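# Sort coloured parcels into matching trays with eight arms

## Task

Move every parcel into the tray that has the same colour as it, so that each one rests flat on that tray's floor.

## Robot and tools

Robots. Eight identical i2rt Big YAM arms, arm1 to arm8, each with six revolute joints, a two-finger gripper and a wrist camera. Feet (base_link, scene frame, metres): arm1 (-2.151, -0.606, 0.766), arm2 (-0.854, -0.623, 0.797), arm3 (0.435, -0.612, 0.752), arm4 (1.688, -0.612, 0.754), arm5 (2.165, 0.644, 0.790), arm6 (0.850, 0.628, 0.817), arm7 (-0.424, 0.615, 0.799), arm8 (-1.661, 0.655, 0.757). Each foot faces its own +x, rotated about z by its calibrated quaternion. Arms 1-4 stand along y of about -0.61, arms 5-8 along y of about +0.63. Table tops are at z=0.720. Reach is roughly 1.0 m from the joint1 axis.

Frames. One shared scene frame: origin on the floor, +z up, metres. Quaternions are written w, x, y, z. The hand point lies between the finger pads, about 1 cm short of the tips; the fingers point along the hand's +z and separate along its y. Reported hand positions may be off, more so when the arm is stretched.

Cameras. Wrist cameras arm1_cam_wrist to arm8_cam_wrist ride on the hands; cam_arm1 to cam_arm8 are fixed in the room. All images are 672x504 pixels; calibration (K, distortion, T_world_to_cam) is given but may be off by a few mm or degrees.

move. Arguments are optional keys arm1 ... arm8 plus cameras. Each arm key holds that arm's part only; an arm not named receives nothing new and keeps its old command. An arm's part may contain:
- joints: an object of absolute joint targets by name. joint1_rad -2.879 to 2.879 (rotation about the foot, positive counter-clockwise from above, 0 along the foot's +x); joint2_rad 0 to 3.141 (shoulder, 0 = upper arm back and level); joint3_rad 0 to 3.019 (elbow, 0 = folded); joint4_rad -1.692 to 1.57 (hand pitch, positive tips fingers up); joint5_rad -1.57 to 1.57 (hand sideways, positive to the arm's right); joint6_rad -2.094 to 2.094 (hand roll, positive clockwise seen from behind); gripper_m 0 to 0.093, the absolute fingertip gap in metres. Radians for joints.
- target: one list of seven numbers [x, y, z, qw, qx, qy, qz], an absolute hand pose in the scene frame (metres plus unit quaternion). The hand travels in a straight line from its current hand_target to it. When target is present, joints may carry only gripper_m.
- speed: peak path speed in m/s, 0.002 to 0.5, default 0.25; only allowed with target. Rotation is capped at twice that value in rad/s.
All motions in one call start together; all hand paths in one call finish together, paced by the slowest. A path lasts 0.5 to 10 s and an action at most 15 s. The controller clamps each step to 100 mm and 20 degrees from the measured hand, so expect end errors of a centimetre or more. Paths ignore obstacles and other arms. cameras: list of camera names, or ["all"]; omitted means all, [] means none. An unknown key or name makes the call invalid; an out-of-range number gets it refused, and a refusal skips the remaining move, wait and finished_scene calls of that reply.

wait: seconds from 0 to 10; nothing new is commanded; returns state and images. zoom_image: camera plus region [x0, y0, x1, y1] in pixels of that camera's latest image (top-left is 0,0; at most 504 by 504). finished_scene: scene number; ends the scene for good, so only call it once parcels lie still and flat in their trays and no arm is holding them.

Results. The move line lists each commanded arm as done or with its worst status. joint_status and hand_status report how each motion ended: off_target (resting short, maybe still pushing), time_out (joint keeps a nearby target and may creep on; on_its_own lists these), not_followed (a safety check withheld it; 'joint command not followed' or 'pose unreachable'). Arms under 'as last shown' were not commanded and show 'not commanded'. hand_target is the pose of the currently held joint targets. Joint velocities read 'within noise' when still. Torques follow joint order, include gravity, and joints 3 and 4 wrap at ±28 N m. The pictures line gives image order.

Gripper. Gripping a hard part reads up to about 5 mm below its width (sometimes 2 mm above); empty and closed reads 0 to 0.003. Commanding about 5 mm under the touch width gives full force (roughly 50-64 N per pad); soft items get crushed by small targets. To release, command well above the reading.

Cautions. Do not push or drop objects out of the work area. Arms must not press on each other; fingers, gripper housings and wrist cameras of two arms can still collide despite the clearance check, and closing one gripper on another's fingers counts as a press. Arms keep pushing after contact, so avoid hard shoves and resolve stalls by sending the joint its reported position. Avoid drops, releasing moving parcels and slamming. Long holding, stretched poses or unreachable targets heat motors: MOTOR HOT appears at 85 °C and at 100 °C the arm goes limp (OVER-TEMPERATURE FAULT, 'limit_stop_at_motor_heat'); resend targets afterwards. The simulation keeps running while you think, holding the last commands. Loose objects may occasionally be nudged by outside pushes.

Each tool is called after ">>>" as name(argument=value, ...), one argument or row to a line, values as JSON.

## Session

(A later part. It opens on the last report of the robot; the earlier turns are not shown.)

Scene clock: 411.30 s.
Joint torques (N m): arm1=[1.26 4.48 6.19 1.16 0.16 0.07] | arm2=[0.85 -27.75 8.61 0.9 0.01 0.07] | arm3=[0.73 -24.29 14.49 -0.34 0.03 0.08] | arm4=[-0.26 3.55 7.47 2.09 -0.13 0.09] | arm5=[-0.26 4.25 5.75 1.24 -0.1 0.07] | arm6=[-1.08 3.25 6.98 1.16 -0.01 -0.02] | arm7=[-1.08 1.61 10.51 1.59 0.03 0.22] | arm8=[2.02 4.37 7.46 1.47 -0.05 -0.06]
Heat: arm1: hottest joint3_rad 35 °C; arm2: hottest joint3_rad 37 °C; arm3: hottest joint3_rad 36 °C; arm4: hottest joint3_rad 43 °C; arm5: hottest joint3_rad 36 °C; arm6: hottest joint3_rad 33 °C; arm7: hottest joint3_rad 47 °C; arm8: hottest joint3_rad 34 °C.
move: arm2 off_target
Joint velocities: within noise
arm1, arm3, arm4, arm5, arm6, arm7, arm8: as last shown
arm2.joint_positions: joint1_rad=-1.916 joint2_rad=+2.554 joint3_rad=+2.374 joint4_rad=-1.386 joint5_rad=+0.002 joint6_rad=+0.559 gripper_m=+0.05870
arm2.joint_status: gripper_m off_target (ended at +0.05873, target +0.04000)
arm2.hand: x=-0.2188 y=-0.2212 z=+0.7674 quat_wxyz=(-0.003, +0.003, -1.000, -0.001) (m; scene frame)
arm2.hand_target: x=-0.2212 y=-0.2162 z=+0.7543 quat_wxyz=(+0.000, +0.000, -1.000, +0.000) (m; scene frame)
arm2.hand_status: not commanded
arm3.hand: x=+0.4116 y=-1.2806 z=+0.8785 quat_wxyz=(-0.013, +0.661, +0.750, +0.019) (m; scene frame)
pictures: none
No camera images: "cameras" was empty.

>>> move(
  arm2={"target":[-0.217,-0.23,0.88,0,0,1,0]},
  arm3={"target":[0.433,-1.278,0.86,0,0.643,0.766,0],"speed":0.15},
  cameras=["arm3_cam_wrist"],
)

>>> move(
  arm2={"joints":{"joint2_rad":1.4,"joint3_rad":1.5,"joint4_rad":-1.67}},
  cameras=[],
)

>>> move(
  arm2={"joints":{"joint1_rad":-1.452,"joint6_rad":-0.54}},
  cameras=[],
)

>>> move(
  arm2={"target":[-0.48,0,0.87,0,-0.7071,0.7071,0]},
  cameras=[],
)

Scene clock: 435.97 s.
Joint torques (N m): arm1=[1.49 4.37 6.2 1.29 0.15 0.05] | arm2=[-0.38 -27.4 12.31 0.17 0.02 -0.11] | arm3=[0.67 -27.4 9.07 0.51 0.04 -0.2] | arm4=[-0.32 3.55 7.47 2.09 -0.13 0.09] | arm5=[-0.26 4.84 5.65 1.13 -0.08 0.04] | arm6=[-1.14 3.31 6.98 1.16 -0.02 -0.02] | arm7=[-1.26 1.67 10.45 1.58 0.04 0.22] | arm8=[2.14 4.25 7.47 1.52 -0.06 -0.06]
Heat: arm1: hottest joint3_rad 34 °C; arm2: hottest joint3_rad 39 °C; arm3: hottest joint3_rad 39 °C; arm4: hottest joint3_rad 42 °C; arm5: hottest joint3_rad 35 °C; arm6: hottest joint3_rad 33 °C; arm7: hottest joint3_rad 48 °C; arm8: hottest joint3_rad 34 °C.
move: arm2 off_target; arm3 off_target
Joint velocities: within noise
arm1, arm4, arm5, arm6, arm7, arm8: as last shown
arm1.joint_positions: joint1_rad=-1.560 joint2_rad=+0.550 joint3_rad=+1.439 joint4_rad=-1.488 joint5_rad=+0.004 joint6_rad=-0.074 gripper_m=+0.08989
arm1.hand_target: x=-2.2265 y=-0.7628 z=+1.3052 quat_wxyz=(-0.239, -0.728, -0.506, +0.395) (m; scene frame)
arm2.joint_positions: joint1_rad=-1.920 joint2_rad=+2.485 joint3_rad=+2.527 joint4_rad=-1.631 joint5_rad=+0.002 joint6_rad=+0.559 gripper_m=+0.05870
arm2.joint_status: not commanded
arm2.hand: x=-0.2268 y=-0.2297 z=+0.8759 quat_wxyz=(+0.007, +0.001, -1.000, +0.005) (m; scene frame)
arm2.hand_target: x=-0.2175 y=-0.2303 z=+0.8799 quat_wxyz=(-0.001, +0.000, -1.000, +0.000) (m; scene frame)
arm2.hand_status: off_target (0.011 m and 1.0 deg from the pose sent, 0.113 m and 0.5 deg at the start)
arm3.joint_positions: joint1_rad=+2.168 joint2_rad=+2.190 joint3_rad=+2.008 joint4_rad=-1.440 joint5_rad=+0.002 joint6_rad=-0.159 gripper_m=+0.05869
arm3.joint_status: not commanded
arm3.hand: x=+0.4251 y=-1.2721 z=+0.8327 quat_wxyz=(-0.017, +0.654, +0.756, +0.023) (m; scene frame)
arm3.hand_target: x=+0.4329 y=-1.2775 z=+0.8598 quat_wxyz=(+0.000, +0.643, +0.766, +0.000) (m; scene frame)
arm3.hand_status: off_target (0.029 m and 3.7 deg from the pose sent, 0.028 m and 3.8 deg at the start)
pictures: arm3_cam_wrist
camera_calibration:
arm3_cam_wrist: T_world_to_cam=[[-0.990114, -0.140233, -0.00302465, 0.243907], [-0.111183, 0.771497, 0.626443, 0.512964], [-0.0855142, 0.620586, -0.779461, 1.59884], [0, 0, 0, 1]] pos_world=[0.435252, -1.35377, 0.925631]

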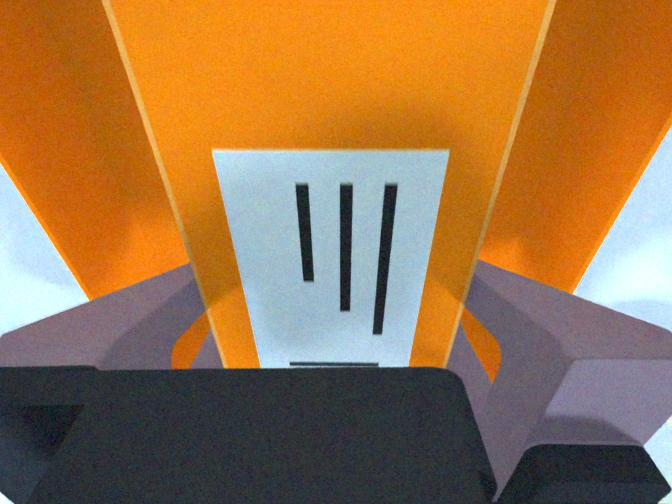

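Scene clock: 437.70 s.
Joint torques (N m): arm1=[0.73 4.54 6.16 1.21 0.16 0.07] | arm2=[-0.38 -12.86 8.5 0.4 0.02 -0.11] | arm3=[0.5 -27.34 9.1 0.54 0.03 -0.21] | arm4=[-0.26 3.55 7.47 2.09 -0.13 0.09] | arm5=[-0.73 4.42 5.72 1.28 -0.08 0.06] | arm6=[-1.08 3.37 6.98 1.14 -0.02 -0.01] | arm7=[-1.08 1.61 10.45 1.62 0.04 0.21] | arm8=[1.85 4.37 7.42 1.54 -0.07 -0.06]
Heat: arm1: hottest joint3_rad 34 °C; arm2: hottest joint3_rad 39 °C; arm3: hottest joint3_rad 39 °C; arm4: hottest joint3_rad 42 °C; arm5: hottest joint3_rad 35 °C; arm6: hottest joint3_rad 33 °C; arm7: hottest joint3_rad 48 °C; arm8: hottest joint3_rad 34 °C.
move: arm2 done
Joint velocities: within noise
arm1, arm3, arm4, arm5, arm6, arm7, arm8: as last shown
arm2.joint_positions: joint1_rad=-1.920 joint2_rad=+1.399 joint3_rad=+1.497 joint4_rad=-1.667 joint5_rad=+0.002 joint6_rad=+0.559 gripper_m=+0.05870
arm2.joint_status: all done
arm2.hand: x=-0.5109 y=-0.4085 z=+1.1043 quat_wxyz=(-0.001, +0.001, -1.000, +0.000) (m; scene frame)
arm2.hand_target: x=-0.5096 y=-0.4111 z=+1.1051 quat_wxyz=(-0.001, +0.000, -1.000, +0.000) (m; scene frame)
arm2.hand_status: not commanded
arm3.hand: x=+0.4251 y=-1.2720 z=+0.8326 quat_wxyz=(-0.017, +0.654, +0.756, +0.023) (m; scene frame)
arm3.hand_target: x=+0.4329 y=-1.2774 z=+0.8598 quat_wxyz=(+0.000, +0.643, +0.766, +0.000) (m; scene frame)
pictures: none
No camera images: "cameras" was empty.

Scene clock: 439.30 s.
Joint torques (N m): arm1=[1.32 4.19 6.13 1.25 0.16 0.06] | arm2=[0.38 -12.81 8.57 0.4 -0.06 -0.2] | arm3=[0.62 -27.28 9.1 0.53 0.02 -0.22] | arm4=[-0.32 3.49 7.47 2.09 -0.13 0.09] | arm5=[-0.56 4.66 5.56 1.06 -0.07 0.03] | arm6=[-1.08 3.31 6.98 1.16 -0.02 -0.02] | arm7=[-1.2 1.49 10.45 1.63 0.04 0.22] | arm8=[2.08 4.48 7.51 1.51 -0.07 -0.06]
Heat: arm1: hottest joint3_rad 34 °C; arm2: hottest joint3_rad 39 °C; arm3: hottest joint3_rad 39 °C; arm4: hottest joint3_rad 42 °C; arm5: hottest joint3_rad 35 °C; arm6: hottest joint3_rad 33 °C; arm7: hottest joint3_rad 48 °C; arm8: hottest joint3_rad 34 °C.
move: arm2 done
Joint velocities: within noise
arm1, arm3, arm4, arm7: as last shown
arm2.joint_positions: joint1_rad=-1.454 joint2_rad=+1.399 joint3_rad=+1.497 joint4_rad=-1.667 joint5_rad=+0.001 joint6_rad=-0.526 gripper_m=+0.05871
arm2.joint_status: all done
arm2.hand: x=-0.6439 y=-0.2773 z=+1.1045 quat_wxyz=(-0.001, +0.701, -0.714, +0.000) (m; scene frame)
arm2.hand_target: x=-0.6448 y=-0.2770 z=+1.1053 quat_wxyz=(-0.001, +0.706, -0.708, +0.000) (m; scene frame)
arm2.hand_status: not commanded
arm5.joint_positions: joint1_rad=+1.579 joint2_rad=+0.545 joint3_rad=+1.426 joint4_rad=-1.489 joint5_rad=+0.000 joint6_rad=-0.258 gripper_m=+0.08988
arm5.joint_status: not commanded
arm5.hand: x=+2.1177 y=+0.4684 z=+1.3283 quat_wxyz=(+0.233, +0.627, +0.629, -0.397) (m; scene frame)
arm5.hand_target: x=+2.1181 y=+0.4684 z=+1.3268 quat_wxyz=(+0.232, +0.630, +0.629, -0.391) (m; scene frame)
arm5.hand_status: not commanded
arm6.joint_positions: joint1_rad=-1.165 joint2_rad=+0.555 joint3_rad=+1.428 joint4_rad=-1.493 joint5_rad=+0.001 joint6_rad=-0.225 gripper_m=+0.08988
arm6.joint_status: not commanded
arm6.hand: x=+0.8117 y=+0.4514 z=+1.3545 quat_wxyz=(-0.245, -0.625, -0.633, +0.386) (m; scene frame)
arm6.hand_target: x=+0.8114 y=+0.4547 z=+1.3549 quat_wxyz=(-0.245, -0.629, -0.629, +0.386) (m; scene frame)
arm6.hand_status: not commanded
arm8.joint_positions: joint1_rad=+0.296 joint2_rad=+0.550 joint3_rad=+1.434 joint4_rad=-1.507 joint5_rad=-0.001 joint6_rad=-0.303 gripper_m=+0.08992
arm8.joint_status: not commanded
arm8.hand: x=-1.7152 y=+0.4880 z=+1.2959 quat_wxyz=(-0.211, -0.631, -0.627, +0.405) (m; scene frame)
arm8.hand_target: x=-1.7156 y=+0.4862 z=+1.2954 quat_wxyz=(-0.210, -0.629, -0.628, +0.407) (m; scene frame)
arm8.hand_status: not commanded
pictures: none
No camera images: "cameras" was empty.

Scene clock: 442.03 s.
Joint torques (N m): arm1=[1.08 4.66 6.23 1.22 0.16 0.08] | arm2=[0.62 -26.46 12.12 0.08 -0.07 -0.2] | arm3=[0.62 -27.34 9.09 0.53 0.03 -0.2] | arm4=[-0.32 3.55 7.46 2.09 -0.13 0.09] | arm5=[-0.26 4.89 5.81 1.09 -0.08 0.07] | arm6=[-1.14 3.31 6.98 1.14 -0.02 -0.01] | arm7=[-0.91 1.55 10.45 1.61 0.04 0.22] | arm8=[2.02 4.42 7.49 1.44 -0.04 -0.07]
Heat: arm1: hottest joint3_rad 34 °C; arm2: hottest joint3_rad 39 °C; arm3: hottest joint3_rad 38 °C; arm4: hottest joint3_rad 42 °C; arm5: hottest joint3_rad 35 °C; arm6: hottest joint3_rad 33 °C; arm7: hottest joint3_rad 48 °C; arm8: hottest joint3_rad 34 °C.
move: arm2 off_target
Joint velocities: within noise
arm1, arm3, arm4, arm5, arm6, arm7, arm8: as last shown
arm2.joint_positions: joint1_rad=-1.454 joint2_rad=+2.371 joint3_rad=+2.283 joint4_rad=-1.504 joint5_rad=+0.001 joint6_rad=-0.526 gripper_m=+0.05871
arm2.joint_status: not commanded
arm2.hand: x=-0.4827 y=-0.0107 z=+0.8640 quat_wxyz=(+0.010, +0.701, -0.713, +0.003) (m; scene frame)
arm2.hand_target: x=-0.4803 y=-0.0004 z=+0.8702 quat_wxyz=(-0.001, +0.707, -0.707, +0.000) (m; scene frame)
arm2.hand_status: off_target (0.013 m and 1.5 deg from the pose sent, 0.398 m and 1.1 deg at the start)
pictures: none
No camera images: "cameras" was empty.

>>> move(
  arm2={"target":[-0.48,0,0.754,0,-0.7071,0.7071,0],"speed":0.15},
  arm3={"target":[0.436,-1.264,0.770,0,0.650,0.760,0],"speed":0.1},
  cameras=["arm3_cam_wrist","cam_arm3"],
)

Scene clock: 453.27 s.
Joint torques (N m): arm1=[1.2 4.48 6.22 1.28 0.2 0.09] | arm2=[0.5 -26.46 8.49 0.91 -0.1 -0.19] | arm3=[0.79 -24.47 8.62 0.55 0.01 0.02] | arm4=[-0.32 3.55 7.47 2.07 -0.13 0.09] | arm5=[-0.38 4.48 5.6 1.18 -0.06 0.06] | arm6=[-1.14 3.25 6.99 1.14 -0.02 -0.02] | arm7=[-1.03 1.44 10.47 1.61 0.04 0.22] | arm8=[2.08 4.07 7.47 1.5 -0.06 -0.07]
Heat: arm1: hottest joint3_rad 33 °C; arm2: hottest joint3_rad 40 °C; arm3: hottest joint3_rad 37 °C; arm4: hottest joint3_rad 41 °C; arm5: hottest joint3_rad 35 °C; arm6: hottest joint3_rad 33 °C; arm7: hottest joint3_rad 48 °C; arm8: hottest joint3_rad 34 °C.
move: arm2 off_target; arm3 off_target
Joint velocities: within noise
arm1, arm4, arm5, arm6, arm7, arm8: as last shown
arm2.joint_positions: joint1_rad=-1.454 joint2_rad=+2.450 joint3_rad=+2.173 joint4_rad=-1.290 joint5_rad=+0.002 joint6_rad=-0.527 gripper_m=+0.05871
arm2.joint_status: not commanded
arm2.hand: x=-0.4779 y=-0.0028 z=+0.7675 quat_wxyz=(-0.003, +0.701, -0.713, +0.000) (m; scene frame)
arm2.hand_target: x=-0.4800 y=-0.0004 z=+0.7541 quat_wxyz=(+0.000, +0.707, -0.707, +0.000) (m; scene frame)
arm2.hand_status: off_target (0.014 m and 1.1 deg from the pose sent, 0.110 m and 1.5 deg at the start)
arm3.joint_positions: joint1_rad=+2.169 joint2_rad=+2.189 joint3_rad=+1.814 joint4_rad=-1.217 joint5_rad=+0.002 joint6_rad=-0.159 gripper_m=+0.05869
arm3.joint_status: not commanded
arm3.hand: x=+0.4264 y=-1.2584 z=+0.7619 quat_wxyz=(-0.007, +0.653, +0.757, +0.012) (m; scene frame)
arm3.hand_target: x=+0.4360 y=-1.2639 z=+0.7700 quat_wxyz=(+0.000, +0.650, +0.760, +0.000) (m; scene frame)
arm3.hand_status: off_target (0.014 m and 1.7 deg from the pose sent, 0.064 m and 3.3 deg at the start)
pictures: arm3_cam_wrist, cam_arm3
camera_calibration:
arm3_cam_wrist: T_world_to_cam=[[-0.989968, -0.141285, 0.00144421, 0.242097], [-0.11179, 0.789469, 0.603525, 0.58718], [-0.086409, 0.597309, -0.797343, 1.52002], [0, 0, 0, 1]] pos_world=[0.436653, -1.33728, 0.857251]

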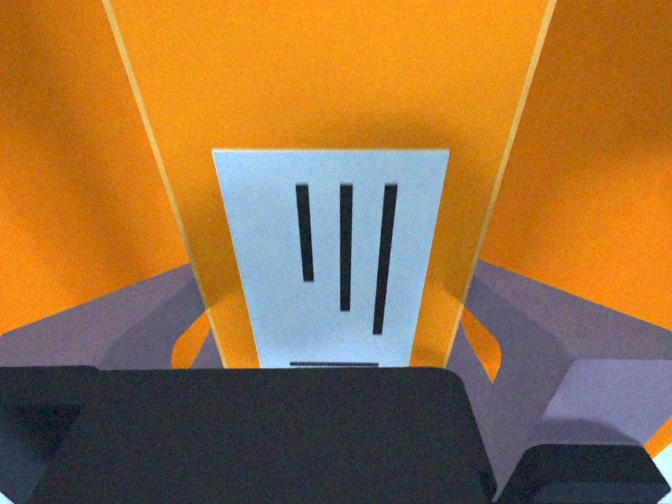

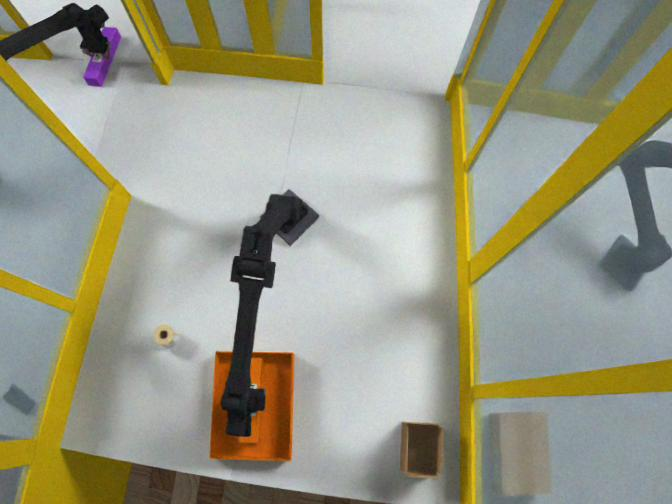

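>>> move(
  arm2={"target":[-0.48,0,0.742,0,-0.7071,0.7071,0],"speed":0.05},
  arm3={"target":[0.436,-1.262,0.755,0,0.650,0.760,0],"speed":0.05},
  cameras=[],
)

>>> move(
  arm2={"joints":{"gripper_m":0.09}},
  arm3={"joints":{"gripper_m":0.09}},
  cameras=[],
)

>>> move(
  arm2={"target":[-0.48,0,0.89,0,-0.7071,0.7071,0]},
  arm3={"target":[0.436,-1.264,0.91,0,0.650,0.760,0]},
  cameras=[],
)

>>> move(
  arm2={"joints":{"joint2_rad":0.55,"joint3_rad":1.43,"joint4_rad":-1.5}},
  arm3={"joints":{"joint2_rad":0.55,"joint3_rad":1.43,"joint4_rad":-1.5}},
  arm7={"joints":{"joint2_rad":1.4,"joint3_rad":1.5,"joint4_rad":-1.67}},
  cameras=[],
)

>>> move(
  arm7={"target":[-0.48,0,0.86,0,0.7071,0.7071,0]},
  cameras=["arm7_cam_wrist"],
)

Scene clock: 464.67 s.
Joint torques (N m): arm1=[1.08 4.66 6.24 1.25 0.18 0.08] | arm2=[0.56 -25.52 7.65 1.36 -0.1 -0.19] | arm3=[0.73 -23.59 8.53 0.57 0.01 0.02] | arm4=[-0.32 3.55 7.49 2.09 -0.13 0.09] | arm5=[-0.32 4.72 5.65 1.13 -0.1 0.06] | arm6=[-1.14 3.25 6.98 1.14 -0.02 -0.02] | arm7=[-1.03 1.67 10.44 1.59 0.03 0.22] | arm8=[2.08 4.31 7.45 1.57 -0.05 -0.05]
Heat: arm1: hottest joint3_rad 33 °C; arm2: hottest joint2_rad 40 °C; arm3: hottest joint2_rad 37 °C; arm4: hottest joint3_rad 41 °C; arm5: hottest joint3_rad 35 °C; arm6: hottest joint3_rad 33 °C; arm7: hottest joint3_rad 48 °C; arm8: hottest joint3_rad 34 °C.
move: arm2 off_target; arm3 off_target
Joint velocities: within noise
arm1, arm4, arm5, arm6, arm8: as last shown
arm2.joint_positions: joint1_rad=-1.454 joint2_rad=+2.450 joint3_rad=+2.173 joint4_rad=-1.279 joint5_rad=+0.002 joint6_rad=-0.527 gripper_m=+0.05871
arm2.joint_status: not commanded
arm2.hand: x=-0.4766 y=-0.0006 z=+0.7676 quat_wxyz=(-0.008, +0.701, -0.713, -0.001) (m; scene frame)
arm2.hand_target: x=-0.4803 y=-0.0009 z=+0.7425 quat_wxyz=(+0.000, +0.707, -0.707, +0.000) (m; scene frame)
arm2.hand_status: off_target (0.026 m and 1.4 deg from the pose sent, 0.026 m and 1.0 deg at the start)
arm3.joint_positions: joint1_rad=+2.169 joint2_rad=+2.189 joint3_rad=+1.790 joint4_rad=-1.184 joint5_rad=+0.002 joint6_rad=-0.159 gripper_m=+0.05869
arm3.joint_status: not commanded
arm3.hand: x=+0.4265 y=-1.2575 z=+0.7536 quat_wxyz=(-0.004, +0.653, +0.757, +0.008) (m; scene frame)
arm3.hand_target: x=+0.4360 y=-1.2618 z=+0.7550 quat_wxyz=(+0.000, +0.650, +0.760, +0.000) (m; scene frame)
arm3.hand_status: off_target (0.011 m and 1.1 deg from the pose sent, 0.012 m and 1.7 deg at the start)
arm7.joint_positions: joint1_rad=-1.014 joint2_rad=+0.535 joint3_rad=+1.368 joint4_rad=-1.177 joint5_rad=-0.003 joint6_rad=-0.099 gripper_m=+0.09010
arm7.joint_status: not commanded
arm7.hand: x=-0.4414 y=+0.3949 z=+1.3802 quat_wxyz=(-0.368, -0.573, -0.584, +0.441) (m; scene frame)
arm7.hand_target: x=-0.4435 y=+0.3991 z=+1.3915 quat_wxyz=(-0.374, -0.574, -0.573, +0.450) (m; scene frame)
arm7.hand_status: not commanded
pictures: none
No camera images: "cameras" was empty.

Scene clock: 465.43 s.
Joint torques (N m): arm1=[0.85 4.31 6.23 1.2 0.16 0.09] | arm2=[0.56 -26.4 7.9 0.94 -0.1 -0.19] | arm3=[0.79 -23.53 8.54 0.59 0.02 0.02] | arm4=[-0.32 3.55 7.47 2.09 -0.13 0.09] | arm5=[-0.38 4.66 5.78 1.28 -0.1 0.06] | arm6=[-1.08 3.31 6.99 1.16 -0.02 -0.02] | arm7=[-1.08 1.55 10.45 1.57 0.04 0.22] | arm8=[2.14 4.31 7.45 1.46 -0.06 -0.05]
Heat: arm1: hottest joint3_rad 33 °C; arm2: hottest joint2_rad 40 °C; arm3: hottest joint2_rad 37 °C; arm4: hottest joint3_rad 41 °C; arm5: hottest joint3_rad 35 °C; arm6: hottest joint3_rad 33 °C; arm7: hottest joint3_rad 48 °C; arm8: hottest joint3_rad 34 °C.
move: arm2 done; arm3 done
Joint velocities: within noise
arm1.joint_positions: joint1_rad=-1.560 joint2_rad=+0.550 joint3_rad=+1.439 joint4_rad=-1.488 joint5_rad=+0.004 joint6_rad=-0.074 gripper_m=+0.08989
arm1.joint_status: not commanded
arm1.hand: x=-2.2257 y=-0.7633 z=+1.3115 quat_wxyz=(-0.244, -0.722, -0.508, +0.403) (m; scene frame)
arm1.hand_target: x=-2.2265 y=-0.7628 z=+1.3052 quat_wxyz=(-0.239, -0.728, -0.506, +0.395) (m; scene frame)
arm1.hand_status: not commanded
arm2.joint_positions: joint1_rad=-1.454 joint2_rad=+2.459 joint3_rad=+2.170 joint4_rad=-1.268 joint5_rad=+0.002 joint6_rad=-0.527 gripper_m=+0.08990
arm2.joint_status: all done
arm2.hand: x=-0.4766 y=-0.0006 z=+0.7599 quat_wxyz=(-0.007, +0.701, -0.713, -0.001) (m; scene frame)
arm2.hand_target: x=-0.4803 y=-0.0009 z=+0.7426 quat_wxyz=(+0.000, +0.707, -0.707, +0.000) (m; scene frame)
arm2.hand_status: not commanded
arm3.joint_positions: joint1_rad=+2.169 joint2_rad=+2.189 joint3_rad=+1.790 joint4_rad=-1.184 joint5_rad=+0.002 joint6_rad=-0.159 gripper_m=+0.08995
arm3.joint_status: all done
arm3.hand: x=+0.4265 y=-1.2576 z=+0.7536 quat_wxyz=(-0.004, +0.653, +0.757, +0.008) (m; scene frame)
arm3.hand_target: x=+0.4360 y=-1.2619 z=+0.7550 quat_wxyz=(+0.000, +0.650, +0.760, +0.000) (m; scene frame)
arm3.hand_status: not commanded
arm4.joint_positions: joint1_rad=-1.874 joint2_rad=+0.553 joint3_rad=+1.437 joint4_rad=-1.508 joint5_rad=-0.014 joint6_rad=+0.015 gripper_m=+0.08991
arm4.joint_status: not commanded
arm4.hand: x=+1.8025 y=-0.7461 z=+1.2925 quat_wxyz=(-0.410, -0.396, -0.797, +0.200) (m; scene frame)
arm4.hand_target: x=+1.8028 y=-0.7471 z=+1.2915 quat_wxyz=(-0.412, -0.399, -0.795, +0.200) (m; scene frame)
arm4.hand_status: not commanded
arm5, arm6, arm7, arm8: as last shown
pictures: none
No camera images: "cameras" was empty.

Scene clock: 467.03 s.
Joint torques (N m): arm1=[1.08 4.6 6.16 1.26 0.2 0.09] | arm2=[0.56 -25.88 11.81 0.25 -0.1 -0.19] | arm3=[0.67 -23.24 14.17 -0.44 0 0.04] | arm4=[-0.32 3.55 7.47 2.09 -0.13 0.09] | arm5=[-0.15 5.07 5.55 1.24 -0.05 0.08] | arm6=[-1.03 3.31 6.97 1.13 -0.02 -0.02] | arm7=[-1.26 1.67 10.43 1.57 0.04 0.22] | arm8=[1.96 4.31 7.41 1.44 -0.05 -0.04]
Heat: arm1: hottest joint3_rad 33 °C; arm2: hottest joint2_rad 40 °C; arm3: hottest joint2_rad 37 °C; arm4: hottest joint3_rad 41 °C; arm5: hottest joint3_rad 35 °C; arm6: hottest joint3_rad 33 °C; arm7: hottest joint3_rad 48 °C; arm8: hottest joint3_rad 34 °C.
move: arm2 done; arm3 off_target
Joint velocities: within noise
arm1, arm4, arm5, arm6, arm7, arm8: as last shown
arm2.joint_positions: joint1_rad=-1.454 joint2_rad=+2.362 joint3_rad=+2.336 joint4_rad=-1.554 joint5_rad=+0.002 joint6_rad=-0.527 gripper_m=+0.08992
arm2.joint_status: not commanded
arm2.hand: x=-0.4814 y=-0.0088 z=+0.8903 quat_wxyz=(+0.004, +0.701, -0.713, +0.002) (m; scene frame)
arm2.hand_target: x=-0.4801 y=-0.0004 z=+0.8899 quat_wxyz=(-0.001, +0.707, -0.707, +0.000) (m; scene frame)
arm2.hand_status: done (0.009 m and 1.1 deg from the pose sent, 0.130 m and 1.3 deg at the start)
arm3.joint_positions: joint1_rad=+2.170 joint2_rad=+2.086 joint3_rad=+1.975 joint4_rad=-1.502 joint5_rad=+0.002 joint6_rad=-0.159 gripper_m=+0.08997
arm3.joint_status: not commanded
arm3.hand: x=+0.4266 y=-1.2492 z=+0.8867 quat_wxyz=(-0.014, +0.653, +0.757, +0.020) (m; scene frame)
arm3.hand_target: x=+0.4360 y=-1.2626 z=+0.9100 quat_wxyz=(+0.001, +0.650, +0.760, +0.000) (m; scene frame)
arm3.hand_status: off_target (0.029 m and 2.8 deg from the pose sent, 0.157 m and 1.1 deg at the start; pose on its path clipped on 9 of 48 steps)
pictures: none
No camera images: "cameras" was empty.

Scene clock: 469.20 s.
Joint torques (N m): arm1=[0.97 4.48 6.16 1.24 0.16 0.06] | arm2=[0.56 3.96 6.53 2.11 -0.08 -0.15] | arm3=[0.62 2.32 7.32 1.36 0.01 0.05] | arm4=[-0.26 3.55 7.47 2.07 -0.13 0.09] | arm5=[-0.15 4.84 5.55 1.21 -0.11 0.03] | arm6=[-1.14 3.31 6.97 1.14 -0.02 -0.01] | arm7=[-1.08 -9.76 11.97 -0.24 0.03 0.2] | arm8=[2.08 4.42 7.41 1.55 -0.07 -0.06]
Heat: arm1: hottest joint3_rad 33 °C; arm2: hottest joint2_rad 40 °C; arm3: hottest joint2_rad 37 °C; arm4: hottest joint3_rad 41 °C; arm5: hottest joint3_rad 35 °C; arm6: hottest joint3_rad 33 °C; arm7: hottest joint3_rad 48 °C; arm8: hottest joint3_rad 34 °C.
move: arm2 done; arm3 done; arm7 done
Joint velocities: within noise
arm1, arm4, arm5, arm6, arm8: as last shown
arm2.joint_positions: joint1_rad=-1.454 joint2_rad=+0.546 joint3_rad=+1.432 joint4_rad=-1.506 joint5_rad=+0.002 joint6_rad=-0.527 gripper_m=+0.08992
arm2.joint_status: all done
arm2.hand: x=-0.7625 y=-0.4739 z=+1.3357 quat_wxyz=(-0.444, +0.623, -0.634, -0.113) (m; scene frame)
arm2.hand_target: x=-0.7620 y=-0.4712 z=+1.3353 quat_wxyz=(-0.444, +0.628, -0.629, -0.111) (m; scene frame)
arm2.hand_status: not commanded
arm3.joint_positions: joint1_rad=+2.170 joint2_rad=+0.547 joint3_rad=+1.429 joint4_rad=-1.502 joint5_rad=+0.002 joint6_rad=-0.159 gripper_m=+0.08997
arm3.joint_status: all done
arm3.hand: x=+0.4296 y=-0.7915 z=+1.2882 quat_wxyz=(+0.295, +0.583, +0.673, -0.347) (m; scene frame)
arm3.hand_target: x=+0.4318 y=-0.7929 z=+1.2885 quat_wxyz=(+0.298, +0.580, +0.675, -0.344) (m; scene frame)
arm3.hand_status: not commanded
arm7.joint_positions: joint1_rad=-1.014 joint2_rad=+1.400 joint3_rad=+1.479 joint4_rad=-1.660 joint5_rad=-0.003 joint6_rad=-0.099 gripper_m=+0.09010
arm7.joint_status: all done
arm7.hand: x=-0.4568 y=+0.2128 z=+1.0975 quat_wxyz=(+0.003, -0.701, -0.713, -0.006) (m; scene frame)
arm7.hand_target: x=-0.4611 y=+0.2111 z=+1.1057 quat_wxyz=(+0.001, -0.708, -0.706, +0.000) (m; scene frame)
arm7.hand_status: not commanded
pictures: none
No camera images: "cameras" was empty.

Scene clock: 471.47 s.
Joint torques (N m): arm1=[1.14 4.31 6.23 1.17 0.16 0.09] | arm2=[0.56 3.96 6.54 2.1 -0.08 -0.15] | arm3=[0.73 2.43 7.35 1.37 0 0.05] | arm4=[-0.32 3.55 7.49 2.09 -0.13 0.09] | arm5=[-0.38 4.89 5.75 1.17 -0.1 0.05] | arm6=[-1.14 3.25 6.98 1.16 -0.02 -0.01] | arm7=[-1.03 -15.56 14.34 0.17 0.01 0.19] | arm8=[2.02 4.37 7.41 1.51 -0.06 -0.05]
Heat: arm1: hottest joint3_rad 33 °C; arm2: hottest joint2_rad 39 °C; arm3: hottest joint2_rad 36 °C; arm4: hottest joint3_rad 41 °C; arm5: hottest joint3_rad 35 °C; arm6: hottest joint3_rad 33 °C; arm7: hottest joint3_rad 48 °C; arm8: hottest joint3_rad 34 °C.
move: arm7 off_target
Joint velocities: within noise
arm1, arm2, arm3, arm4, arm5, arm6, arm8: as last shown
arm7.joint_positions: joint1_rad=-1.014 joint2_rad=+2.031 joint3_rad=+1.647 joint4_rad=-1.233 joint5_rad=-0.003 joint6_rad=-0.099 gripper_m=+0.09010
arm7.joint_status: not commanded
arm7.hand: x=-0.4728 y=+0.0231 z=+0.8487 quat_wxyz=(+0.015, -0.701, -0.713, -0.019) (m; scene frame)
arm7.hand_target: x=-0.4801 y=+0.0013 z=+0.8605 quat_wxyz=(+0.000, -0.707, -0.707, +0.000) (m; scene frame)
arm7.hand_status: off_target (0.027 m and 2.9 deg from the pose sent, 0.320 m and 1.2 deg at the start)
pictures: arm7_cam_wrist
camera_calibration:
arm7_cam_wrist: T_world_to_cam=[[-0.999454, -0.0324801, 0.00599891, -0.479981], [-0.02211, 0.792837, 0.609032, -0.539304], [-0.0245376, 0.608567, -0.793123, 0.768791], [0, 0, 0, 1]] pos_world=[-0.472779, -0.0558703, 0.941079]

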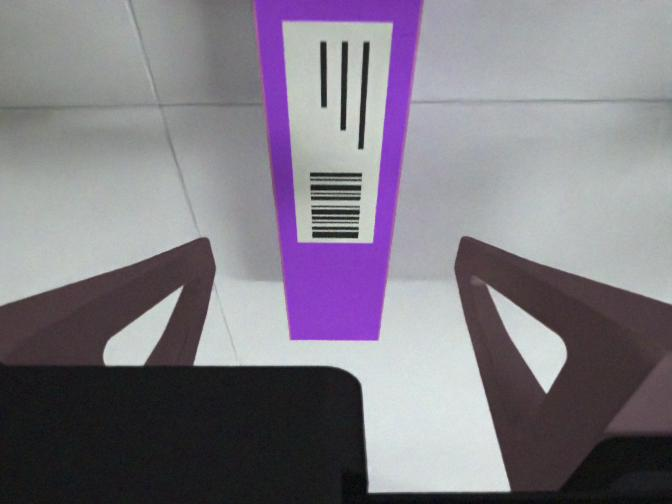

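>>> move(
  arm7={"target":[-0.483,0.002,0.758,0,0.7071,0.7071,0],"speed":0.2},
  cameras=[],
)

>>> move(
  arm7={"joints":{"gripper_m":0.04}},
  cameras=[],
)

>>> move(
  arm7={"target":[-0.48,0.004,0.89,0,0.7071,0.7071,0]},
  cameras=[],
)

>>> move(
  arm7={"joints":{"joint2_rad":1.4,"joint3_rad":1.5,"joint4_rad":-1.67}},
  cameras=[],
)

>>> move(
  arm7={"joints":{"joint1_rad":2.197,"joint6_rad":0.014}},
  cameras=[],
)

>>> move(
  arm7={"target":[-0.418,1.285,0.90,0,-0.698,0.716,0]},
  cameras=["arm7_cam_wrist","cam_arm1","cam_arm4","cam_arm3"],
)

Scene clock: 492.63 s.
Joint torques (N m): arm1=[1.32 4.54 6.28 1.25 0.18 0.09] | arm2=[0.56 3.9 6.53 2.11 -0.08 -0.15] | arm3=[0.62 2.32 7.34 1.37 0 0.05] | arm4=[-0.32 3.55 7.47 2.09 -0.13 0.09] | arm5=[-0.67 4.6 5.78 1.25 -0.07 0.07] | arm6=[-1.14 3.37 6.98 1.16 -0.02 -0.01] | arm7=[-1.14 -16.56 8.51 0.49 0.01 0.15] | arm8=[2.14 4.25 7.36 1.52 -0.05 -0.04]
Heat: arm1: hottest joint3_rad 33 °C; arm2: hottest joint3_rad 38 °C; arm3: hottest joint3_rad 35 °C; arm4: hottest joint3_rad 40 °C; arm5: hottest joint3_rad 35 °C; arm6: hottest joint3_rad 33 °C; arm7: hottest joint3_rad 48 °C; arm8: hottest joint3_rad 34 °C.
move: arm7 done
Joint velocities: within noise
arm1, arm2, arm3, arm4: as last shown
arm5.joint_positions: joint1_rad=+1.579 joint2_rad=+0.545 joint3_rad=+1.426 joint4_rad=-1.489 joint5_rad=+0.000 joint6_rad=-0.258 gripper_m=+0.08988
arm5.joint_status: not commanded
arm5.hand: x=+2.1177 y=+0.4684 z=+1.3283 quat_wxyz=(+0.233, +0.627, +0.629, -0.397) (m; scene frame)
arm5.hand_target: x=+2.1181 y=+0.4684 z=+1.3268 quat_wxyz=(+0.232, +0.630, +0.629, -0.391) (m; scene frame)
arm5.hand_status: not commanded
arm6.joint_positions: joint1_rad=-1.165 joint2_rad=+0.555 joint3_rad=+1.428 joint4_rad=-1.493 joint5_rad=+0.001 joint6_rad=-0.225 gripper_m=+0.08988
arm6.joint_status: not commanded
arm6.hand: x=+0.8117 y=+0.4514 z=+1.3545 quat_wxyz=(-0.245, -0.625, -0.633, +0.386) (m; scene frame)
arm6.hand_target: x=+0.8114 y=+0.4547 z=+1.3549 quat_wxyz=(-0.245, -0.629, -0.629, +0.386) (m; scene frame)
arm6.hand_status: not commanded
arm7.joint_positions: joint1_rad=-1.017 joint2_rad=+2.156 joint3_rad=+1.614 joint4_rad=-1.028 joint5_rad=-0.003 joint6_rad=-0.099 gripper_m=+0.09010
arm7.joint_status: not commanded
arm7.hand: x=-0.4764 y=+0.0021 z=+0.7632 quat_wxyz=(+0.000, -0.702, -0.712, -0.001) (m; scene frame)
arm7.hand_target: x=-0.4829 y=+0.0022 z=+0.7579 quat_wxyz=(+0.000, -0.707, -0.707, +0.000) (m; scene frame)
arm7.hand_status: done (0.008 m and 0.8 deg from the pose sent, 0.094 m and 2.9 deg at the start)
arm8.joint_positions: joint1_rad=+0.296 joint2_rad=+0.550 joint3_rad=+1.434 joint4_rad=-1.507 joint5_rad=-0.001 joint6_rad=-0.303 gripper_m=+0.08992
arm8.joint_status: not commanded
arm8.hand: x=-1.7152 y=+0.4880 z=+1.2959 quat_wxyz=(-0.211, -0.631, -0.627, +0.405) (m; scene frame)
arm8.hand_target: x=-1.7156 y=+0.4862 z=+1.2954 quat_wxyz=(-0.210, -0.629, -0.628, +0.407) (m; scene frame)
arm8.hand_status: not commanded
pictures: none
No camera images: "cameras" was empty.

Scene clock: 493.23 s.
Joint torques (N m): arm1=[1.26 4.37 6.19 1.24 0.17 0.1] | arm2=[0.56 3.96 6.53 2.11 -0.08 -0.15] | arm3=[0.73 2.43 7.35 1.4 -0.01 0.05] | arm4=[-0.32 3.55 7.47 2.07 -0.13 0.09] | arm5=[-0.85 4.54 5.64 1.24 -0.13 0.05] | arm6=[-1.14 3.37 6.99 1.14 -0.02 -0.02] | arm7=[-1.08 -16.79 8.42 0.5 0 0.14] | arm8=[2.14 4.19 7.47 1.44 -0.05 -0.06]
Heat: arm1: hottest joint3_rad 33 °C; arm2: hottest joint3_rad 38 °C; arm3: hottest joint3_rad 35 °C; arm4: hottest joint3_rad 40 °C; arm5: hottest joint3_rad 35 °C; arm6: hottest joint3_rad 33 °C; arm7: hottest joint3_rad 48 °C; arm8: hottest joint3_rad 34 °C.
move: arm7 off_target
Joint velocities: within noise
arm1, arm2, arm3, arm4, arm5, arm6, arm8: as last shown
arm7.joint_positions: joint1_rad=-1.017 joint2_rad=+2.156 joint3_rad=+1.614 joint4_rad=-1.028 joint5_rad=-0.003 joint6_rad=-0.099 gripper_m=+0.06055
arm7.joint_status: gripper_m off_target (ended at +0.06058, target +0.04000)
arm7.hand: x=-0.4767 y=+0.0022 z=+0.7632 quat_wxyz=(+0.000, -0.702, -0.712, -0.001) (m; scene frame)
arm7.hand_target: x=-0.4830 y=+0.0022 z=+0.7579 quat_wxyz=(+0.000, -0.707, -0.707, +0.000) (m; scene frame)
arm7.hand_status: not commanded
pictures: none
No camera images: "cameras" was empty.

Scene clock: 494.63 s.
Joint torques (N m): arm1=[1.38 4.42 6.19 1.18 0.16 0.05] | arm2=[0.56 3.9 6.53 2.11 -0.08 -0.15] | arm3=[0.5 2.32 7.35 1.39 0.01 0.05] | arm4=[-0.32 3.55 7.47 2.07 -0.13 0.09] | arm5=[-0.32 4.37 5.72 1.24 -0.09 0.05] | arm6=[-1.14 3.37 6.98 1.14 -0.02 -0.02] | arm7=[-0.85 -15.85 14.09 -0.42 0.01 0.2] | arm8=[2.14 4.42 7.45 1.55 -0.04 -0.07]
Heat: arm1: hottest joint3_rad 33 °C; arm2: hottest joint3_rad 38 °C; arm3: hottest joint3_rad 35 °C; arm4: hottest joint3_rad 40 °C; arm5: hottest joint3_rad 35 °C; arm6: hottest joint3_rad 33 °C; arm7: hottest joint3_rad 49 °C; arm8: hottest joint3_rad 34 °C.
move: arm7 off_target
Joint velocities: within noise
arm1, arm2, arm3, arm4, arm5, arm6, arm8: as last shown
arm7.joint_positions: joint1_rad=-1.017 joint2_rad=+2.006 joint3_rad=+1.676 joint4_rad=-1.275 joint5_rad=-0.003 joint6_rad=-0.099 gripper_m=+0.06055
arm7.joint_status: not commanded
arm7.hand: x=-0.4750 y=+0.0209 z=+0.8734 quat_wxyz=(+0.011, -0.702, -0.712, -0.015) (m; scene frame)
arm7.hand_target: x=-0.4800 y=+0.0050 z=+0.8901 quat_wxyz=(+0.000, -0.707, -0.707, +0.000) (m; scene frame)
arm7.hand_status: off_target (0.024 m and 2.3 deg from the pose sent, 0.127 m and 0.8 deg at the start)
pictures: none
No camera images: "cameras" was empty.

Scene clock: 496.23 s.
Joint torques (N m): arm1=[1.14 4.66 6.19 1.18 0.2 0.06] | arm2=[0.56 3.9 6.53 2.11 -0.08 -0.15] | arm3=[0.62 2.32 7.35 1.36 0 0.05] | arm4=[-0.26 3.55 7.49 2.1 -0.13 0.09] | arm5=[-0.09 4.54 5.55 1.17 -0.08 0.08] | arm6=[-1.14 3.31 6.97 1.14 -0.01 -0.02] | arm7=[-0.97 -9.58 9.33 -0.16 0.01 0.19] | arm8=[2.08 4.31 7.49 1.5 -0.05 -0.06]
Heat: arm1: hottest joint3_rad 33 °C; arm2: hottest joint3_rad 38 °C; arm3: hottest joint2_rad 34 °C; arm4: hottest joint3_rad 40 °C; arm5: hottest joint3_rad 35 °C; arm6: hottest joint3_rad 33 °C; arm7: hottest joint3_rad 49 °C; arm8: hottest joint3_rad 34 °C.
move: arm7 done
Joint velocities: within noise
arm1, arm2, arm3, arm4, arm5, arm6, arm8: as last shown
arm7.joint_positions: joint1_rad=-1.017 joint2_rad=+1.394 joint3_rad=+1.510 joint4_rad=-1.662 joint5_rad=-0.003 joint6_rad=-0.099 gripper_m=+0.06055
arm7.joint_status: all done
arm7.hand: x=-0.4586 y=+0.2079 z=+1.1116 quat_wxyz=(-0.008, -0.702, -0.712, +0.008) (m; scene frame)
arm7.hand_target: x=-0.4609 y=+0.2111 z=+1.1057 quat_wxyz=(+0.000, -0.707, -0.707, -0.001) (m; scene frame)
arm7.hand_status: not commanded
pictures: none
No camera images: "cameras" was empty.

Scene clock: 498.73 s.
Joint torques (N m): arm1=[1.26 4.48 6.32 1.28 0.18 0.06] | arm2=[0.56 3.9 6.53 2.11 -0.08 -0.15] | arm3=[0.67 2.26 7.32 1.36 0.01 0.05] | arm4=[-0.32 3.55 7.47 2.07 -0.13 0.09] | arm5=[-0.44 3.96 5.68 1.13 -0.09 0.09] | arm6=[-1.08 3.31 6.98 1.14 -0.02 -0.02] | arm7=[-0.03 -10.99 9.29 -0.14 -0.03 0.22] | arm8=[2.02 4.19 7.45 1.47 -0.04 -0.07]
Heat: arm1: hottest joint3_rad 33 °C; arm2: hottest joint3_rad 38 °C; arm3: hottest joint2_rad 34 °C; arm4: hottest joint3_rad 40 °C; arm5: hottest joint3_rad 35 °C; arm6: hottest joint3_rad 33 °C; arm7: hottest joint3_rad 48 °C; arm8: hottest joint3_rad 34 °C.
move: arm7 done
Joint velocities: within noise
arm1.joint_positions: joint1_rad=-1.560 joint2_rad=+0.550 joint3_rad=+1.439 joint4_rad=-1.488 joint5_rad=+0.004 joint6_rad=-0.074 gripper_m=+0.08989
arm1.joint_status: not commanded
arm1.hand: x=-2.2257 y=-0.7633 z=+1.3115 quat_wxyz=(-0.244, -0.722, -0.508, +0.403) (m; scene frame)
arm1.hand_target: x=-2.2265 y=-0.7628 z=+1.3052 quat_wxyz=(-0.239, -0.728, -0.506, +0.395) (m; scene frame)
arm1.hand_status: not commanded
arm2, arm3, arm5, arm6, arm8: as last shown
arm4.joint_positions: joint1_rad=-1.874 joint2_rad=+0.553 joint3_rad=+1.437 joint4_rad=-1.508 joint5_rad=-0.014 joint6_rad=+0.015 gripper_m=+0.08991
arm4.joint_status: not commanded
arm4.hand: x=+1.8025 y=-0.7461 z=+1.2925 quat_wxyz=(-0.410, -0.396, -0.797, +0.200) (m; scene frame)
arm4.hand_target: x=+1.8028 y=-0.7471 z=+1.2915 quat_wxyz=(-0.412, -0.399, -0.795, +0.200) (m; scene frame)
arm4.hand_status: not commanded
arm7.joint_positions: joint1_rad=+2.194 joint2_rad=+1.415 joint3_rad=+1.510 joint4_rad=-1.662 joint5_rad=-0.002 joint6_rad=+0.005 gripper_m=+0.06059
arm7.joint_status: all done
arm7.hand: x=-0.4164 y=+1.0252 z=+1.1058 quat_wxyz=(-0.001, +0.699, -0.715, -0.003) (m; scene frame)
arm7.hand_target: x=-0.4177 y=+1.0185 z=+1.1079 quat_wxyz=(-0.001, +0.697, -0.717, -0.002) (m; scene frame)
arm7.hand_status: not commanded
pictures: none
No camera images: "cameras" was empty.

Scene clock: 501.10 s.
Joint torques (N m): arm1=[0.91 4.6 6.16 1.25 0.18 0.07] | arm2=[0.56 3.9 6.53 2.11 -0.08 -0.15] | arm3=[0.67 2.37 7.32 1.37 0 0.05] | arm4=[-0.32 3.55 7.47 2.09 -0.13 0.09] | arm5=[-0.03 4.66 5.67 1.17 -0.08 0.09] | arm6=[-1.14 3.37 6.97 1.14 -0.02 -0.02] | arm7=[0.56 -17.49 15.34 -0.46 0 0.22] | arm8=[1.85 4.37 7.42 1.47 -0.04 -0.06]
Heat: arm1: hottest joint3_rad 33 °C; arm2: hottest joint3_rad 38 °C; arm3: hottest joint2_rad 34 °C; arm4: hottest joint3_rad 40 °C; arm5: hottest joint3_rad 35 °C; arm6: hottest joint3_rad 33 °C; arm7: hottest joint3_rad 49 °C; arm8: hottest joint3_rad 34 °C.
move: arm7 off_target
Joint velocities: within noise
arm1, arm2, arm3, arm4, arm5, arm6, arm8: as last shown
arm7.joint_positions: joint1_rad=+2.194 joint2_rad=+2.161 joint3_rad=+1.954 joint4_rad=-1.406 joint5_rad=-0.002 joint6_rad=+0.008 gripper_m=+0.06059
arm7.joint_status: not commanded
arm7.hand: x=-0.4127 y=+1.2668 z=+0.8838 quat_wxyz=(+0.015, +0.698, -0.716, +0.013) (m; scene frame)
arm7.hand_target: x=-0.4180 y=+1.2837 z=+0.9002 quat_wxyz=(+0.000, +0.698, -0.716, -0.001) (m; scene frame)
arm7.hand_status: off_target (0.025 m and 2.3 deg from the pose sent, 0.331 m and 0.4 deg at the start)
pictures: arm7_cam_wrist, cam_arm1, cam_arm3, cam_arm4
camera_calibration:
arm7_cam_wrist: T_world_to_cam=[[0.9999, -0.00872098, 0.011157, 0.410575], [-0.0136855, -0.797549, 0.603099, 0.478051], [0.00363861, -0.603192, -0.797588, 1.59188], [0, 0, 0, 1]] pos_world=[-0.409784, 1.34506, 0.976769]

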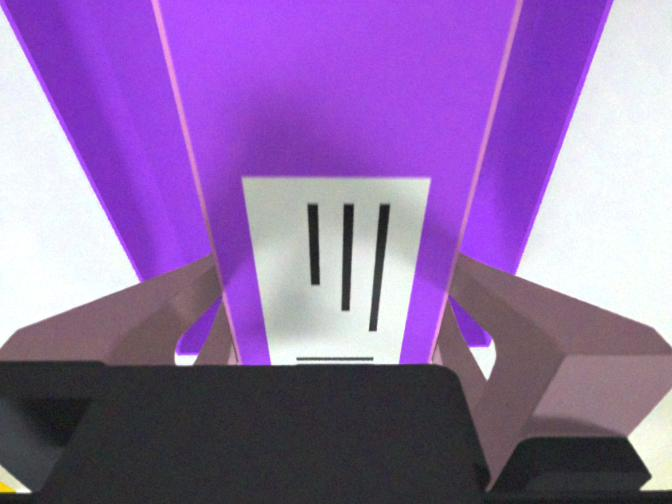

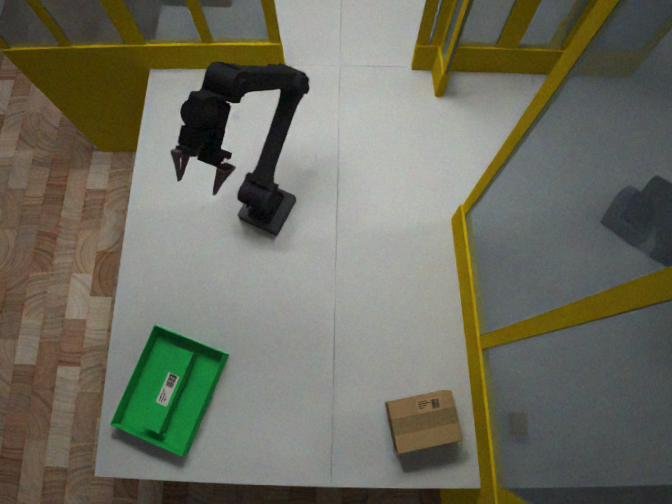

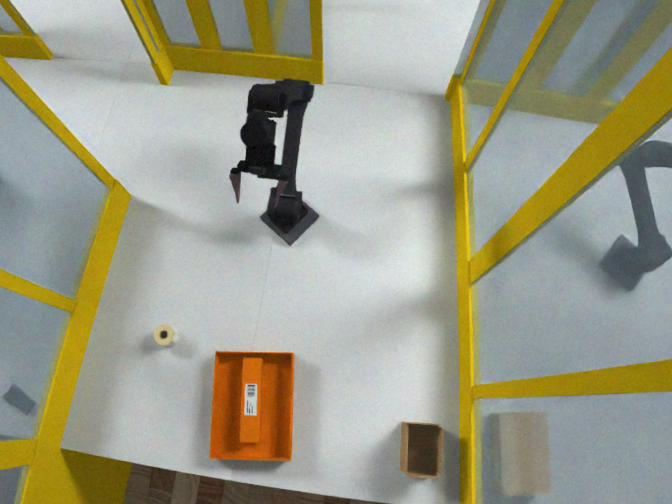

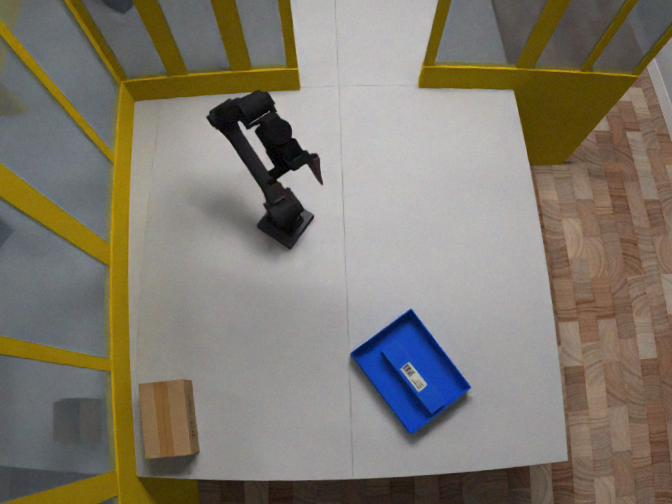

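>>> move(
  arm7={"target":[-0.420,1.283,0.76,0,-0.698,0.716,0],"speed":0.15},
  cameras=["arm7_cam_wrist"],
)

>>> move(
  arm7={"target":[-0.420,1.283,0.748,0,-0.698,0.716,0],"speed":0.05},
  cameras=["arm7_cam_wrist","cam_arm7"],
)

Scene clock: 514.27 s.
Joint torques (N m): arm1=[1.26 4.48 6.23 1.28 0.19 0.1] | arm2=[0.56 3.9 6.53 2.1 -0.08 -0.15] | arm3=[0.67 2.37 7.34 1.36 0.01 0.04] | arm4=[-0.32 3.55 7.47 2.09 -0.13 0.09] | arm5=[-0.67 4.54 5.81 1.22 -0.05 0.01] | arm6=[-1.14 3.25 6.99 1.16 -0.02 -0.02] | arm7=[0.38 -18.02 8.8 0.54 0.03 0.21] | arm8=[2.32 4.25 7.5 1.55 -0.06 -0.07]
Heat: arm1: hottest joint3_rad 32 °C; arm2: hottest joint3_rad 37 °C; arm3: hottest joint3_rad 34 °C; arm4: hottest joint3_rad 40 °C; arm5: hottest joint3_rad 35 °C; arm6: hottest joint3_rad 33 °C; arm7: hottest joint3_rad 49 °C; arm8: hottest joint3_rad 34 °C.
move: arm7 done
Joint velocities: within noise
arm1, arm4, arm5, arm6, arm8: as last shown
arm2.joint_positions: joint1_rad=-1.454 joint2_rad=+0.546 joint3_rad=+1.432 joint4_rad=-1.506 joint5_rad=+0.002 joint6_rad=-0.527 gripper_m=+0.08992
arm2.joint_status: not commanded
arm2.hand: x=-0.7625 y=-0.4739 z=+1.3357 quat_wxyz=(-0.444, +0.623, -0.634, -0.113) (m; scene frame)
arm2.hand_target: x=-0.7620 y=-0.4712 z=+1.3353 quat_wxyz=(-0.444, +0.628, -0.629, -0.111) (m; scene frame)
arm2.hand_status: not commanded
arm3.joint_positions: joint1_rad=+2.170 joint2_rad=+0.547 joint3_rad=+1.429 joint4_rad=-1.502 joint5_rad=+0.002 joint6_rad=-0.159 gripper_m=+0.08997
arm3.joint_status: not commanded
arm3.hand: x=+0.4296 y=-0.7915 z=+1.2882 quat_wxyz=(+0.295, +0.583, +0.673, -0.347) (m; scene frame)
arm3.hand_target: x=+0.4318 y=-0.7929 z=+1.2885 quat_wxyz=(+0.298, +0.581, +0.675, -0.344) (m; scene frame)
arm3.hand_status: not commanded
arm7.joint_positions: joint1_rad=+2.197 joint2_rad=+2.285 joint3_rad=+1.856 joint4_rad=-1.142 joint5_rad=-0.002 joint6_rad=+0.011 gripper_m=+0.06059
arm7.joint_status: not commanded
arm7.hand: x=-0.4142 y=+1.2835 z=+0.7686 quat_wxyz=(+0.000, +0.698, -0.716, -0.002) (m; scene frame)
arm7.hand_target: x=-0.4200 y=+1.2828 z=+0.7600 quat_wxyz=(+0.000, +0.698, -0.716, +0.000) (m; scene frame)
arm7.hand_status: done (0.010 m and 0.2 deg from the pose sent, 0.125 m and 2.3 deg at the start)
pictures: arm7_cam_wrist
camera_calibration:
arm7_cam_wrist: T_world_to_cam=[[0.999891, -0.00931521, 0.011464, 0.41417], [-0.0141777, -0.82303, 0.567821, 0.620408], [0.00414585, -0.567921, -0.823072, 1.48447], [0, 0, 0, 1]] pos_world=[-0.411483, 1.35753, 0.864795]

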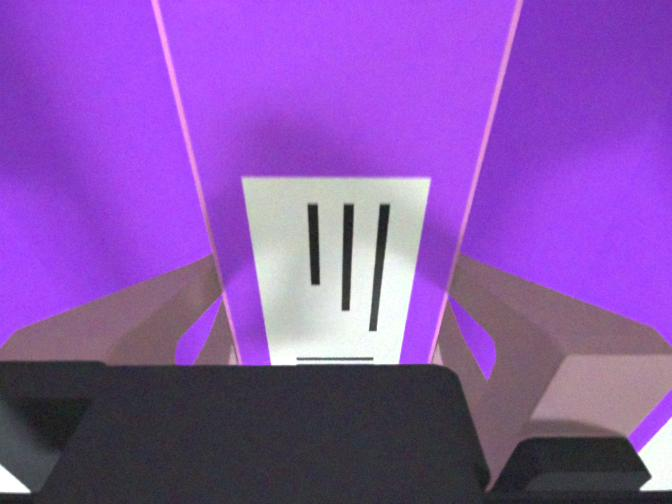

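Scene clock: 515.23 s.
Joint torques (N m): arm1=[1.03 4.31 6.2 1.29 0.16 0.09] | arm2=[0.56 3.96 6.53 2.1 -0.08 -0.15] | arm3=[0.62 2.26 7.32 1.4 0.01 0.05] | arm4=[-0.26 3.55 7.47 2.07 -0.13 0.09] | arm5=[-0.56 4.84 5.75 1.1 -0.11 0.08] | arm6=[-1.03 3.31 6.98 1.16 -0.02 -0.01] | arm7=[0.38 -17.2 8.1 0.92 0.02 0.22] | arm8=[2.02 4.19 7.45 1.52 -0.06 -0.07]
Heat: arm1: hottest joint3_rad 32 °C; arm2: hottest joint3_rad 37 °C; arm3: hottest joint3_rad 34 °C; arm4: hottest joint3_rad 40 °C; arm5: hottest joint3_rad 35 °C; arm6: hottest joint3_rad 33 °C; arm7: hottest joint3_rad 49 °C; arm8: hottest joint3_rad 34 °C.
move: arm7 off_target
Joint velocities: within noise
arm1, arm2, arm3, arm4, arm5, arm6, arm8: as last shown
arm7.joint_positions: joint1_rad=+2.197 joint2_rad=+2.285 joint3_rad=+1.856 joint4_rad=-1.131 joint5_rad=-0.002 joint6_rad=+0.011 gripper_m=+0.06059
arm7.joint_status: not commanded
arm7.hand: x=-0.4142 y=+1.2861 z=+0.7686 quat_wxyz=(-0.004, +0.698, -0.716, -0.006) (m; scene frame)
arm7.hand_target: x=-0.4199 y=+1.2823 z=+0.7483 quat_wxyz=(+0.000, +0.698, -0.716, +0.000) (m; scene frame)
arm7.hand_status: off_target (0.022 m and 0.8 deg from the pose sent, 0.021 m and 0.2 deg at the start)
pictures: arm7_cam_wrist, cam_arm7
camera_calibration:
arm7_cam_wrist: T_world_to_cam=[[0.999889, -0.0094071, 0.0115849, 0.414193], [-0.0142763, -0.829063, 0.558973, 0.637058], [0.00434627, -0.559076, -0.829105, 1.4794], [0, 0, 0, 1]] pos_world=[-0.411482, 1.35915, 0.865678]

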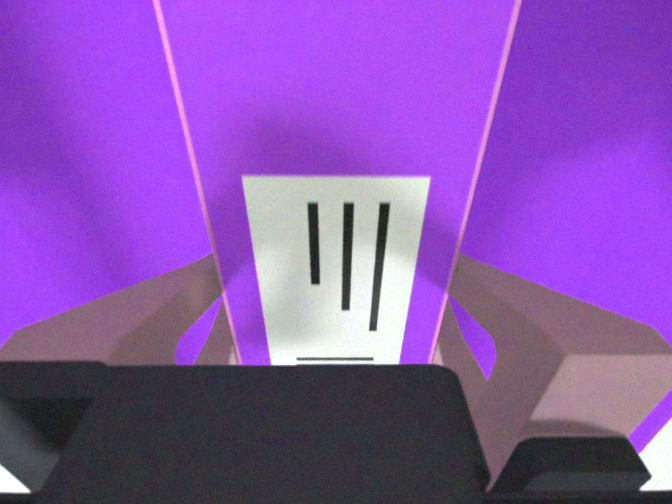

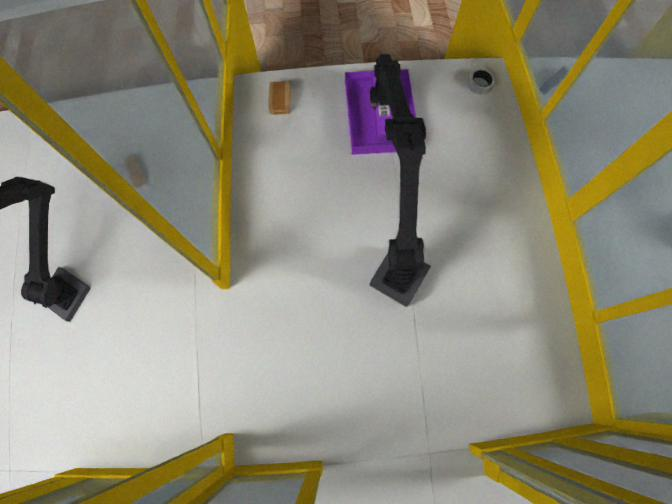

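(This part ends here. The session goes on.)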